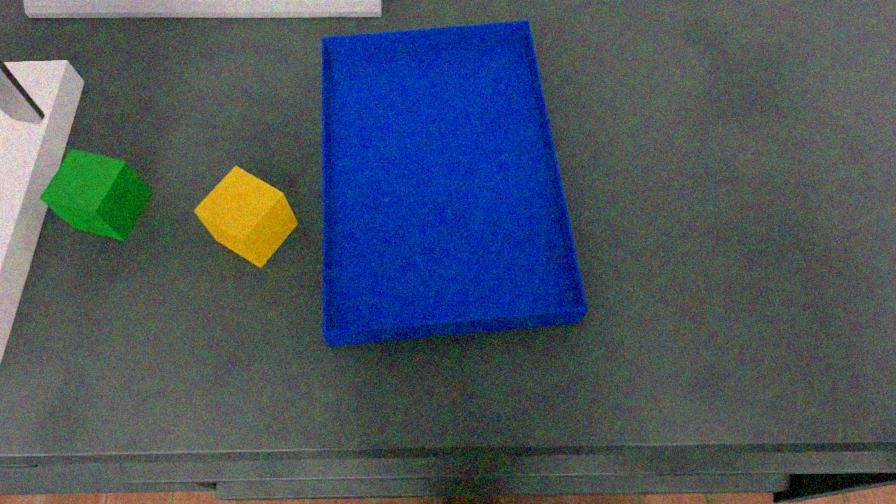

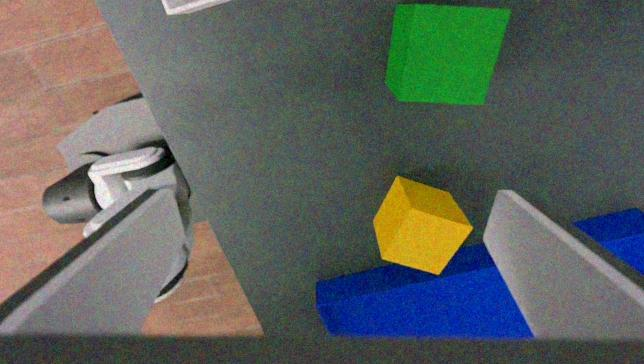

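>>> {"name": "move", "arguments": {
  "target": {"side":"left","x":0.405,"y":0.308,"z":0.985,"quat_wxyz":[0.9945,0,0,-0.1045]},
  "cameras": ["head_camera","left_wrist_camera"]
}}

Scene clock: 44.13 s.
Joint torques (N m): left_arm=[-18.22 12.23 8.01 -2.74 0.09 -0.05 0.11] | right_arm=[22.2 -3.78 -0.29 8.08 -0.1 1.13 0.07]
External joint torques (N m): left_arm=[-0.61 -1.12 -1.29 0.78 0.08 0.05 0.11] | right_arm=[0.85 0.15 0.5 0.53 0.06 -0.03 0.1]
Wrist force (N): left_arm=[1.3 -1.5 -4.8] | right_arm=[-4.7 -6.7 -14.2]
Wrist torque (N m): left_arm=[0.04 0.31 -0.14] | right_arm=[0.92 -0.18 -0.43]
Wrist force, peak (N): left_arm=[1.6 -2.2 -5.5] | right_arm=[-5.1 -7.2 -14.9]
move: done
base_odometry: x=+2.036 y=-0.864 heading=-0.359
lidar_m: 0.89 0.68 0.53 0.94 2.08 3.05 4.85 2.57 2.26 2.18 0.64 0.90
base_status: not commanded
joint_positions: torso_squat_rad=+0.350 torso_shift_rad=+0.000 torso_pitch_rad=+0.550 torso_yaw_rad=+0.000 left_shoulder_pitch_rad=-1.254 left_shoulder_roll_rad=+1.102 left_shoulder_yaw_rad=-0.450 left_elbow_rad=-1.447 left_forearm_roll_rad=+1.182 left_wrist_pitch_rad=+1.749 left_hand_roll_rad=+0.283 left_gripper_m=+0.100 right_shoulder_pitch_rad=+0.400 right_shoulder_roll_rad=-0.045 right_shoulder_yaw_rad=+0.007 right_elbow_rad=-0.285 right_forearm_roll_rad=-0.025 right_wrist_pitch_rad=-0.004 right_hand_roll_rad=+0.034 right_gripper_m=+0.100 head_pan_rad=+0.000 head_tilt_rad=+0.600
joint_status: all done
wheel_motors_off: 0
motor_effort: left_wheel=+14(15) right_wheel=-10(12)
chest: x=-0.0663 y=+0.0010 z=+1.2019 quat_wxyz=(+0.962, -0.001, +0.272, +0.000) (m; base frame)
left_hand: x=+0.4044 y=+0.3078 z=+0.9854 quat_wxyz=(+0.995, +0.000, -0.002, -0.104) (m; base frame)
left_hand_status: reached (checked arc, planned for 0.8 s): 1 mm and 0.2 deg off.
right_hand: x=-0.5444 y=-0.2518 z=+0.7114 quat_wxyz=(+0.947, -0.043, +0.314, -0.042) (m; base frame)
pictures: head_camera, left_wrist_camera
Images, in order (width x height): head_camera 896x504, left_wrist_camera 644x364.

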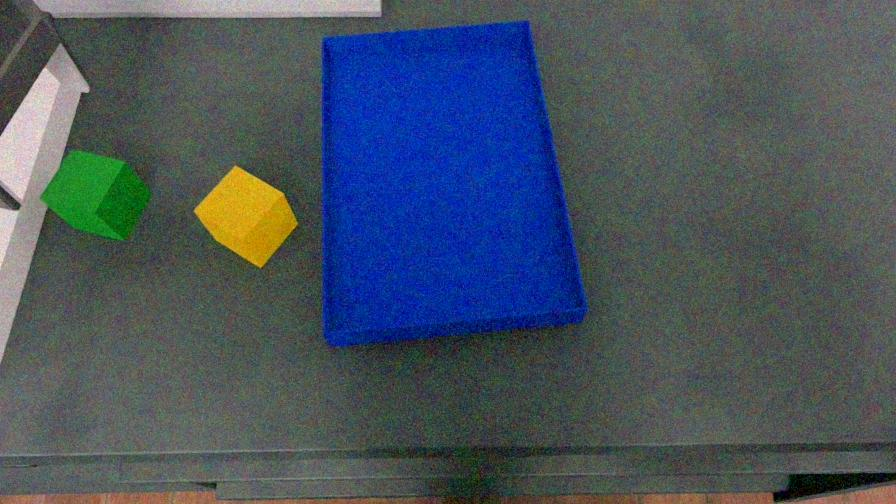

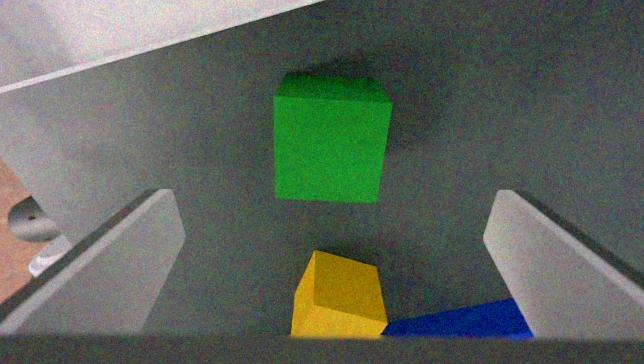

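>>> {"name": "move", "arguments": {
  "target": {"side":"left","x":0.408,"y":0.307,"z":0.93,"quat_wxyz":[0.9945,0,0,-0.1045]}
}}

>>> {"name": "move", "arguments": {
  "target": {"side":"left","x":0.408,"y":0.307,"z":0.888,"quat_wxyz":[0.9945,0,0,-0.1045]},
  "min_time_s": 1,
  "cameras": ["head_camera","left_wrist_camera"]
}}

Scene clock: 46.37 s.
Joint torques (N m): left_arm=[-18.67 12.72 8.38 -3.45 0.17 0.22 -0.03] | right_arm=[22.42 -4.03 -0.86 7.85 0.02 1.08 0.09]
External joint torques (N m): left_arm=[-0.96 -0.57 -0.53 0.53 0.16 0.32 -0.03] | right_arm=[1.07 -0.09 -0.07 0.31 0.18 -0.08 0.12]
Wrist force (N): left_arm=[1.2 -1.3 -5.1] | right_arm=[-5.1 -7.1 -14.2]
Wrist torque (N m): left_arm=[0.03 0.29 -0.12] | right_arm=[0.92 -0.19 -0.44]
Wrist force, peak (N): left_arm=[0.9 -1.2 -7.0] | right_arm=[-5.1 -6.8 -15.0]
move: done
base_odometry: x=+2.036 y=-0.864 heading=-0.359
lidar_m: 0.89 0.68 0.53 0.92 2.10 3.04 4.85 2.56 2.28 2.18 0.66 0.87
base_status: not commanded
joint_positions: torso_squat_rad=+0.350 torso_shift_rad=+0.000 torso_pitch_rad=+0.550 torso_yaw_rad=+0.000 left_shoulder_pitch_rad=-1.205 left_shoulder_roll_rad=+1.032 left_shoulder_yaw_rad=-0.497 left_elbow_rad=-1.356 left_forearm_roll_rad=+1.112 left_wrist_pitch_rad=+1.630 left_hand_roll_rad=+0.237 left_gripper_m=+0.100 right_shoulder_pitch_rad=+0.400 right_shoulder_roll_rad=-0.045 right_shoulder_yaw_rad=+0.007 right_elbow_rad=-0.285 right_forearm_roll_rad=-0.025 right_wrist_pitch_rad=-0.004 right_hand_roll_rad=+0.034 right_gripper_m=+0.100 head_pan_rad=+0.000 head_tilt_rad=+0.600
joint_status: all done
wheel_motors_off: 0
motor_effort: left_wheel=+13(15) right_wheel=-11(12)
chest: x=-0.0663 y=+0.0010 z=+1.2019 quat_wxyz=(+0.962, -0.001, +0.272, +0.000) (m; base frame)
left_hand: x=+0.4075 y=+0.3070 z=+0.9303 quat_wxyz=(+0.995, +0.000, -0.001, -0.105) (m; base frame)
left_hand_status: reached (checked arc, planned for 0.3 s): 1 mm and 0.1 deg off.
right_hand: x=-0.5444 y=-0.2518 z=+0.7114 quat_wxyz=(+0.947, -0.043, +0.314, -0.042) (m; base frame)
pictures: none

Scene clock: 47.70 s.
Joint torques (N m): left_arm=[-17.2 10.9 6.76 -3.26 -0.27 -0.26 -0.3] | right_arm=[22.37 -3.84 -0.35 7.91 0.03 1.02 -0.09]
External joint torques (N m): left_arm=[0.53 -2.24 -1.68 0.98 -0.29 -0.16 -0.3] | right_arm=[1.02 0.09 0.43 0.36 0.19 -0.15 -0.05]
Wrist force (N): left_arm=[1.4 -1.4 -5.1] | right_arm=[-4.8 -7.0 -14.1]
Wrist torque (N m): left_arm=[0.04 0.30 -0.13] | right_arm=[0.97 -0.18 -0.44]
Wrist force, peak (N): left_arm=[1.3 -1.5 -5.3] | right_arm=[-4.8 -7.5 -14.6]
move: done
base_odometry: x=+2.036 y=-0.864 heading=-0.359
lidar_m: 0.89 0.67 0.52 0.96 2.11 3.04 4.85 2.57 2.27 2.17 0.64 0.90
base_status: not commanded
joint_positions: torso_squat_rad=+0.350 torso_shift_rad=+0.000 torso_pitch_rad=+0.550 torso_yaw_rad=+0.000 left_shoulder_pitch_rad=-1.175 left_shoulder_roll_rad=+0.973 left_shoulder_yaw_rad=-0.530 left_elbow_rad=-1.267 left_forearm_roll_rad=+1.064 left_wrist_pitch_rad=+1.535 left_hand_roll_rad=+0.196 left_gripper_m=+0.100 right_shoulder_pitch_rad=+0.400 right_shoulder_roll_rad=-0.045 right_shoulder_yaw_rad=+0.007 right_elbow_rad=-0.285 right_forearm_roll_rad=-0.025 right_wrist_pitch_rad=-0.004 right_hand_roll_rad=+0.034 right_gripper_m=+0.100 head_pan_rad=+0.000 head_tilt_rad=+0.600
joint_status: all done
wheel_motors_off: 0
motor_effort: left_wheel=+13(14) right_wheel=-11(11)
chest: x=-0.0663 y=+0.0010 z=+1.2019 quat_wxyz=(+0.962, -0.001, +0.272, +0.000) (m; base frame)
left_hand: x=+0.4080 y=+0.3071 z=+0.8885 quat_wxyz=(+0.995, +0.000, -0.001, -0.104) (m; base frame)
left_hand_status: reached (checked arc, planned for 1.0 s): 1 mm and 0.1 deg off.
right_hand: x=-0.5444 y=-0.2518 z=+0.7114 quat_wxyz=(+0.947, -0.043, +0.314, -0.042) (m; base frame)
pictures: head_camera, left_wrist_camera
Images, in order (width x height): head_camera 896x504, left_wrist_camera 644x364.

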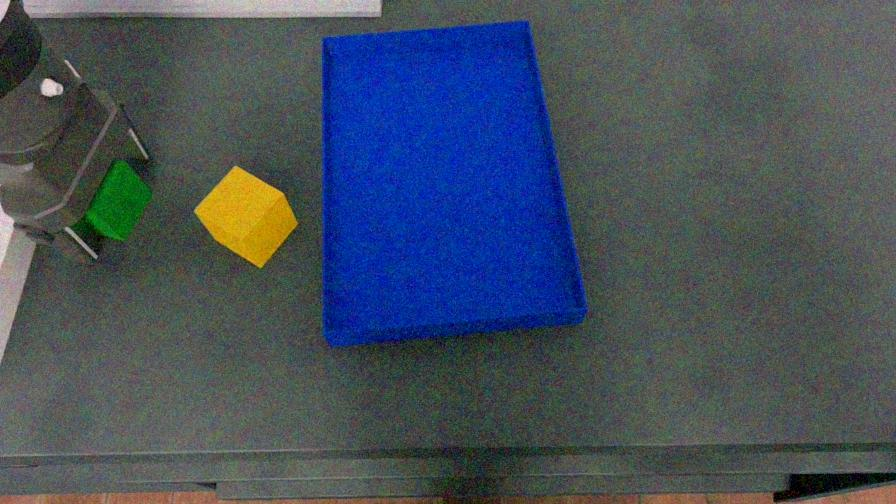

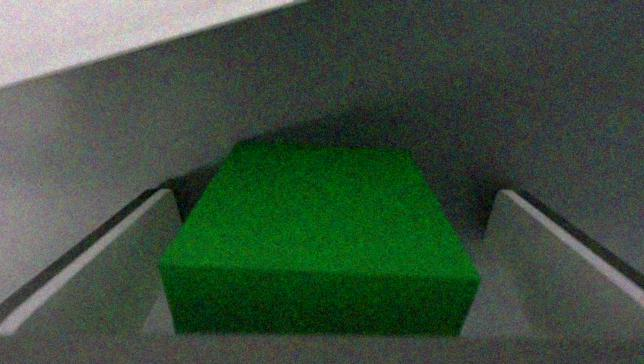

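>>> {"name": "move", "arguments": {
  "joints": {"left_gripper_m":0.035}
}}

>>> {"name": "move", "arguments": {
  "target": {"side":"left","x":0.408,"y":0.307,"z":0.99,"quat_wxyz":[0.9945,0,0,-0.1045]},
  "min_time_s": 0.8,
  "cameras": ["left_wrist_camera"]
}}

>>> {"name": "move", "arguments": {
  "target": {"side":"left","x":0.42,"y":0.02,"z":0.985,"quat_wxyz":[0.9945,0,0,-0.1045]},
  "cameras": ["head_camera","left_wrist_camera"]
}}

Scene clock: 50.50 s.
Joint torques (N m): left_arm=[-17.09 10.85 6.77 -3.24 -0.25 -0.24 -0.16] | right_arm=[22.14 -4.09 -0.96 7.9 0.1 0.83 0.05]
External joint torques (N m): left_arm=[0.63 -2.29 -1.67 1 -0.27 -0.15 -0.16] | right_arm=[0.78 -0.16 -0.17 0.35 0.26 -0.33 0.08]
Wrist force (N): left_arm=[1.5 -1.3 -4.4] | right_arm=[-5.0 -6.9 -14.3]
Wrist torque (N m): left_arm=[0.04 0.33 -0.13] | right_arm=[0.96 -0.18 -0.43]
Wrist force, peak (N): left_arm=[1.4 -1.3 -5.2] | right_arm=[-5.0 -7.2 -14.7]
move: off_target
base_odometry: x=+2.036 y=-0.864 heading=-0.359
lidar_m: 0.89 0.66 0.53 0.94 2.10 3.06 4.85 2.58 2.26 2.18 0.65 0.88
base_status: not commanded
joint_positions: torso_squat_rad=+0.350 torso_shift_rad=+0.000 torso_pitch_rad=+0.550 torso_yaw_rad=+0.000 left_shoulder_pitch_rad=-1.175 left_shoulder_roll_rad=+0.973 left_shoulder_yaw_rad=-0.530 left_elbow_rad=-1.267 left_forearm_roll_rad=+1.064 left_wrist_pitch_rad=+1.535 left_hand_roll_rad=+0.196 left_gripper_m=+0.050 right_shoulder_pitch_rad=+0.400 right_shoulder_roll_rad=-0.045 right_shoulder_yaw_rad=+0.007 right_elbow_rad=-0.285 right_forearm_roll_rad=-0.025 right_wrist_pitch_rad=-0.004 right_hand_roll_rad=+0.034 right_gripper_m=+0.100 head_pan_rad=+0.000 head_tilt_rad=+0.600
joint_status: left_gripper_m off_target (ended at +0.050, target +0.035)
wheel_motors_off: 0
motor_effort: left_wheel=+14(14) right_wheel=-11(11)
chest: x=-0.0663 y=+0.0010 z=+1.2019 quat_wxyz=(+0.962, -0.001, +0.272, +0.000) (m; base frame)
left_hand: x=+0.4080 y=+0.3071 z=+0.8885 quat_wxyz=(+0.995, +0.000, -0.001, -0.104) (m; base frame)
right_hand: x=-0.5444 y=-0.2518 z=+0.7114 quat_wxyz=(+0.947, -0.043, +0.314, -0.042) (m; base frame)
pictures: none

Scene clock: 51.63 s.
Joint torques (N m): left_arm=[-17.81 13.53 10.46 -3.63 0.06 0.09 -0.02] | right_arm=[22.2 -4 -0.73 8.01 -0.08 1.02 -0.01]
External joint torques (N m): left_arm=[0.08 0.28 1.26 -0.08 0.04 0.18 -0.02] | right_arm=[0.84 -0.07 0.05 0.47 0.08 -0.14 0.02]
Wrist force (N): left_arm=[1.3 -1.4 -5.9] | right_arm=[-4.9 -7.2 -14.0]
Wrist torque (N m): left_arm=[0.03 0.28 -0.21] | right_arm=[0.98 -0.21 -0.43]
Wrist force, peak (N): left_arm=[0.9 -1.4 -7.0] | right_arm=[-5.0 -7.1 -14.7]
move: done
base_odometry: x=+2.036 y=-0.864 heading=-0.359
lidar_m: 0.88 0.68 0.52 0.92 2.10 3.05 4.85 2.56 2.26 2.18 0.66 0.88
base_status: not commanded
joint_positions: torso_squat_rad=+0.350 torso_shift_rad=+0.000 torso_pitch_rad=+0.550 torso_yaw_rad=+0.000 left_shoulder_pitch_rad=-1.279 left_shoulder_roll_rad=+1.094 left_shoulder_yaw_rad=-0.453 left_elbow_rad=-1.422 left_forearm_roll_rad=+1.180 left_wrist_pitch_rad=+1.763 left_hand_roll_rad=+0.273 left_gripper_m=+0.050 right_shoulder_pitch_rad=+0.400 right_shoulder_roll_rad=-0.045 right_shoulder_yaw_rad=+0.007 right_elbow_rad=-0.285 right_forearm_roll_rad=-0.025 right_wrist_pitch_rad=-0.004 right_hand_roll_rad=+0.034 right_gripper_m=+0.100 head_pan_rad=+0.000 head_tilt_rad=+0.600
joint_status: all done
wheel_motors_off: 0
motor_effort: left_wheel=+13(14) right_wheel=-11(11)
chest: x=-0.0663 y=+0.0010 z=+1.2019 quat_wxyz=(+0.962, -0.001, +0.272, +0.000) (m; base frame)
left_hand: x=+0.4080 y=+0.3069 z=+0.9899 quat_wxyz=(+0.995, +0.000, +0.000, -0.105) (m; base frame)
left_hand_status: reached (checked arc, planned for 0.8 s): 0 mm and 0.0 deg off.
right_hand: x=-0.5444 y=-0.2518 z=+0.7114 quat_wxyz=(+0.947, -0.043, +0.314, -0.042) (m; base frame)
pictures: left_wrist_camera
Images, in order (width x height): left_wrist_camera 644x364.

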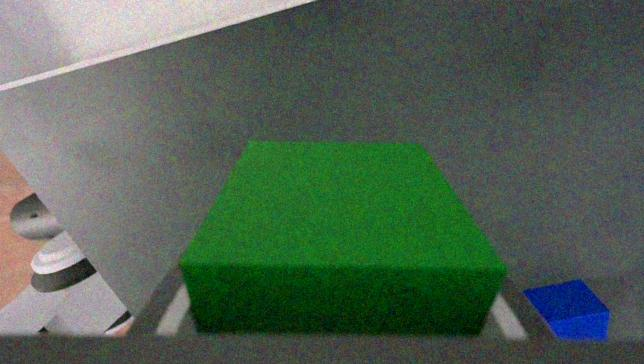

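Scene clock: 52.97 s.
Joint torques (N m): left_arm=[-22.79 6.67 6 -3.93 -0.03 0.34 -0.26] | right_arm=[22.04 -3.7 -1.02 7.86 0.04 0.89 -0.13]
External joint torques (N m): left_arm=[0.65 1.27 -1.02 1.15 -0.06 0.41 -0.26] | right_arm=[0.68 0.23 -0.24 0.31 0.2 -0.27 -0.09]
Wrist force (N): left_arm=[1.1 -1.2 -5.9] | right_arm=[-4.9 -7.1 -14.9]
Wrist torque (N m): left_arm=[0.03 0.28 -0.21] | right_arm=[0.92 -0.18 -0.44]
Wrist force, peak (N): left_arm=[2.1 -2.3 -6.4] | right_arm=[-4.9 -7.1 -14.9]
move: done
base_odometry: x=+2.036 y=-0.864 heading=-0.359
lidar_m: 0.90 0.67 0.54 0.93 2.10 3.06 4.86 2.57 2.26 2.18 0.63 0.89
base_status: not commanded
joint_positions: torso_squat_rad=+0.350 torso_shift_rad=+0.000 torso_pitch_rad=+0.550 torso_yaw_rad=+0.000 left_shoulder_pitch_rad=-1.718 left_shoulder_roll_rad=+0.424 left_shoulder_yaw_rad=-0.717 left_elbow_rad=-1.065 left_forearm_roll_rad=+0.978 left_wrist_pitch_rad=+1.777 left_hand_roll_rad=+0.670 left_gripper_m=+0.050 right_shoulder_pitch_rad=+0.400 right_shoulder_roll_rad=-0.045 right_shoulder_yaw_rad=+0.007 right_elbow_rad=-0.285 right_forearm_roll_rad=-0.025 right_wrist_pitch_rad=-0.004 right_hand_roll_rad=+0.034 right_gripper_m=+0.100 head_pan_rad=+0.000 head_tilt_rad=+0.600
joint_status: all done
wheel_motors_off: 0
motor_effort: left_wheel=+12(16) right_wheel=-10(11)
chest: x=-0.0663 y=+0.0009 z=+1.2019 quat_wxyz=(+0.962, -0.001, +0.272, +0.000) (m; base frame)
left_hand: x=+0.4197 y=+0.0197 z=+0.9853 quat_wxyz=(+0.995, -0.001, -0.002, -0.105) (m; base frame)
left_hand_status: reached (checked arc, planned for 0.9 s): 0 mm and 0.2 deg off.
right_hand: x=-0.5444 y=-0.2518 z=+0.7114 quat_wxyz=(+0.947, -0.043, +0.314, -0.042) (m; base frame)
pictures: head_camera, left_wrist_camera
Images, in order (width x height): head_camera 896x504, left_wrist_camera 644x364.

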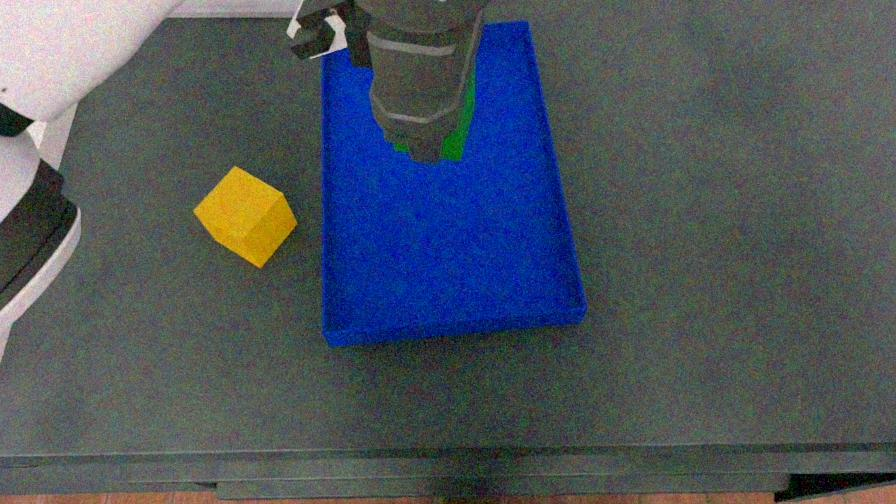

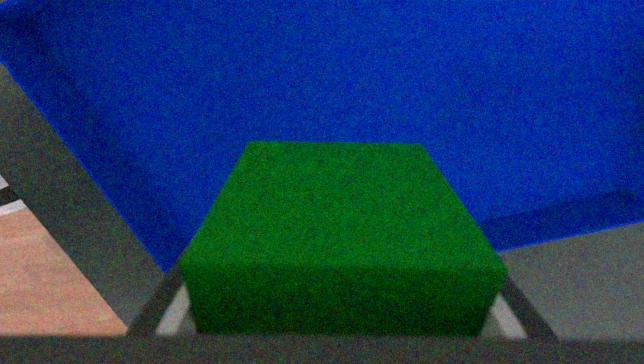

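>>> {"name": "move", "arguments": {
  "target": {"side":"left","x":0.42,"y":0.01,"z":0.9,"quat_wxyz":[0.9945,0,0,-0.1045]},
  "min_time_s": 1
}}

>>> {"name": "move", "arguments": {
  "target": {"side":"left","x":0.42,"y":0.01,"z":0.893,"quat_wxyz":[0.9945,0,0,-0.1045]},
  "cameras": ["head_camera","left_wrist_camera"]
}}

Scene clock: 56.33 s.
Joint torques (N m): left_arm=[-23.72 3.32 4.23 -4.48 -0.17 -0.06 -0.09] | right_arm=[22.15 -3.82 -1.09 8.12 -0.02 1.01 -0.09]
External joint torques (N m): left_arm=[-0.52 -1.11 -1.52 0.98 -0.19 0.02 -0.09] | right_arm=[0.8 0.11 -0.31 0.57 0.15 -0.16 -0.06]
Wrist force (N): left_arm=[1.3 -1.4 -5.8] | right_arm=[-4.8 -7.3 -13.8]
Wrist torque (N m): left_arm=[0.04 0.29 -0.12] | right_arm=[0.98 -0.13 -0.44]
Wrist force, peak (N): left_arm=[1.2 -1.3 -6.6] | right_arm=[-5.2 -6.9 -14.9]
move: done
base_odometry: x=+2.036 y=-0.864 heading=-0.359
lidar_m: 0.89 0.68 0.52 0.93 2.10 3.04 4.85 2.57 2.28 2.19 0.65 0.88
base_status: not commanded
joint_positions: torso_squat_rad=+0.350 torso_shift_rad=+0.000 torso_pitch_rad=+0.550 torso_yaw_rad=+0.000 left_shoulder_pitch_rad=-1.645 left_shoulder_roll_rad=+0.314 left_shoulder_yaw_rad=-0.781 left_elbow_rad=-0.850 left_forearm_roll_rad=+0.901 left_wrist_pitch_rad=+1.559 left_hand_roll_rad=+0.590 left_gripper_m=+0.050 right_shoulder_pitch_rad=+0.400 right_shoulder_roll_rad=-0.045 right_shoulder_yaw_rad=+0.007 right_elbow_rad=-0.285 right_forearm_roll_rad=-0.025 right_wrist_pitch_rad=-0.004 right_hand_roll_rad=+0.034 right_gripper_m=+0.100 head_pan_rad=+0.000 head_tilt_rad=+0.600
joint_status: all done
wheel_motors_off: 0
motor_effort: left_wheel=+12(13) right_wheel=-10(10)
chest: x=-0.0663 y=+0.0009 z=+1.2019 quat_wxyz=(+0.962, -0.001, +0.272, +0.000) (m; base frame)
left_hand: x=+0.4198 y=+0.0103 z=+0.9002 quat_wxyz=(+0.995, +0.000, -0.002, -0.104) (m; base frame)
left_hand_status: reached (checked arc, planned for 1.0 s): 0 mm and 0.2 deg off.
right_hand: x=-0.5444 y=-0.2518 z=+0.7114 quat_wxyz=(+0.947, -0.043, +0.314, -0.042) (m; base frame)
pictures: none

Scene clock: 56.90 s.
Joint torques (N m): left_arm=[-23.52 2.87 4.07 -4.55 0.02 0.02 -0.07] | right_arm=[22.33 -4.15 -0.86 7.6 -0.03 1.01 0.06]
External joint torques (N m): left_arm=[-0.31 -1.51 -1.49 0.91 -0.01 0.1 -0.07] | right_arm=[0.97 -0.23 -0.08 0.05 0.13 -0.16 0.09]
Wrist force (N): left_arm=[1.2 -1.4 -5.6] | right_arm=[-4.6 -7.0 -13.8]
Wrist torque (N m): left_arm=[0.04 0.28 -0.13] | right_arm=[0.98 -0.15 -0.43]
Wrist force, peak (N): left_arm=[0.7 -1.9 -6.3] | right_arm=[-5.1 -7.3 -14.5]
move: done
base_odometry: x=+2.036 y=-0.864 heading=-0.359
lidar_m: 0.88 0.68 0.53 0.92 2.10 3.05 4.85 2.58 2.28 2.18 0.63 0.89
base_status: not commanded
joint_positions: torso_squat_rad=+0.350 torso_shift_rad=+0.000 torso_pitch_rad=+0.550 torso_yaw_rad=+0.000 left_shoulder_pitch_rad=-1.644 left_shoulder_roll_rad=+0.302 left_shoulder_yaw_rad=-0.785 left_elbow_rad=-0.818 left_forearm_roll_rad=+0.898 left_wrist_pitch_rad=+1.539 left_hand_roll_rad=+0.577 left_gripper_m=+0.050 right_shoulder_pitch_rad=+0.400 right_shoulder_roll_rad=-0.045 right_shoulder_yaw_rad=+0.007 right_elbow_rad=-0.285 right_forearm_roll_rad=-0.025 right_wrist_pitch_rad=-0.004 right_hand_roll_rad=+0.034 right_gripper_m=+0.100 head_pan_rad=+0.000 head_tilt_rad=+0.600
joint_status: all done
wheel_motors_off: 0
motor_effort: left_wheel=+13(13) right_wheel=-10(10)
chest: x=-0.0663 y=+0.0009 z=+1.2019 quat_wxyz=(+0.962, -0.001, +0.272, +0.000) (m; base frame)
left_hand: x=+0.4200 y=+0.0103 z=+0.8933 quat_wxyz=(+0.995, +0.000, -0.001, -0.104) (m; base frame)
left_hand_status: reached (checked arc, planned for 0.2 s): 0 mm and 0.1 deg off.
right_hand: x=-0.5444 y=-0.2518 z=+0.7114 quat_wxyz=(+0.947, -0.043, +0.314, -0.042) (m; base frame)
pictures: head_camera, left_wrist_camera
Images, in order (width x height): head_camera 896x504, left_wrist_camera 644x364.

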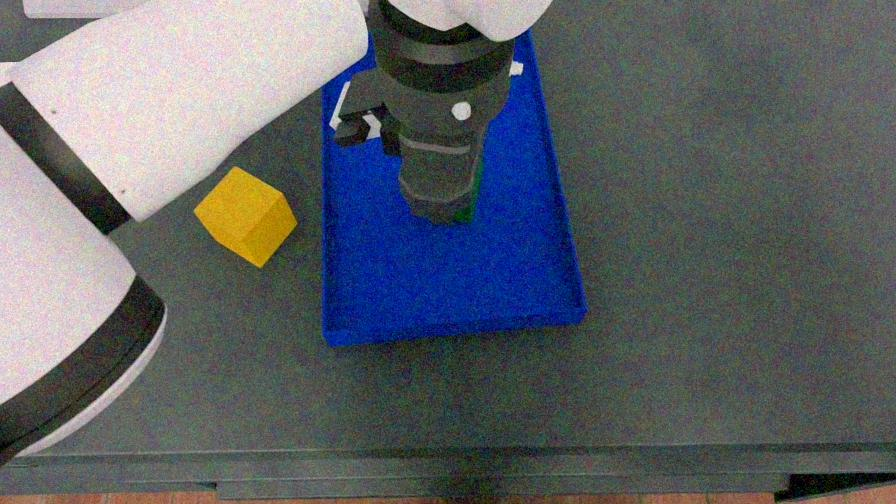

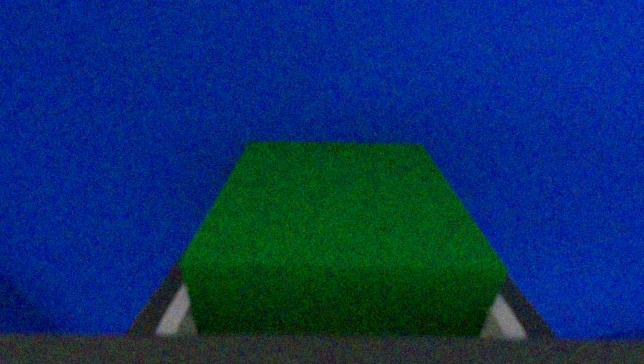

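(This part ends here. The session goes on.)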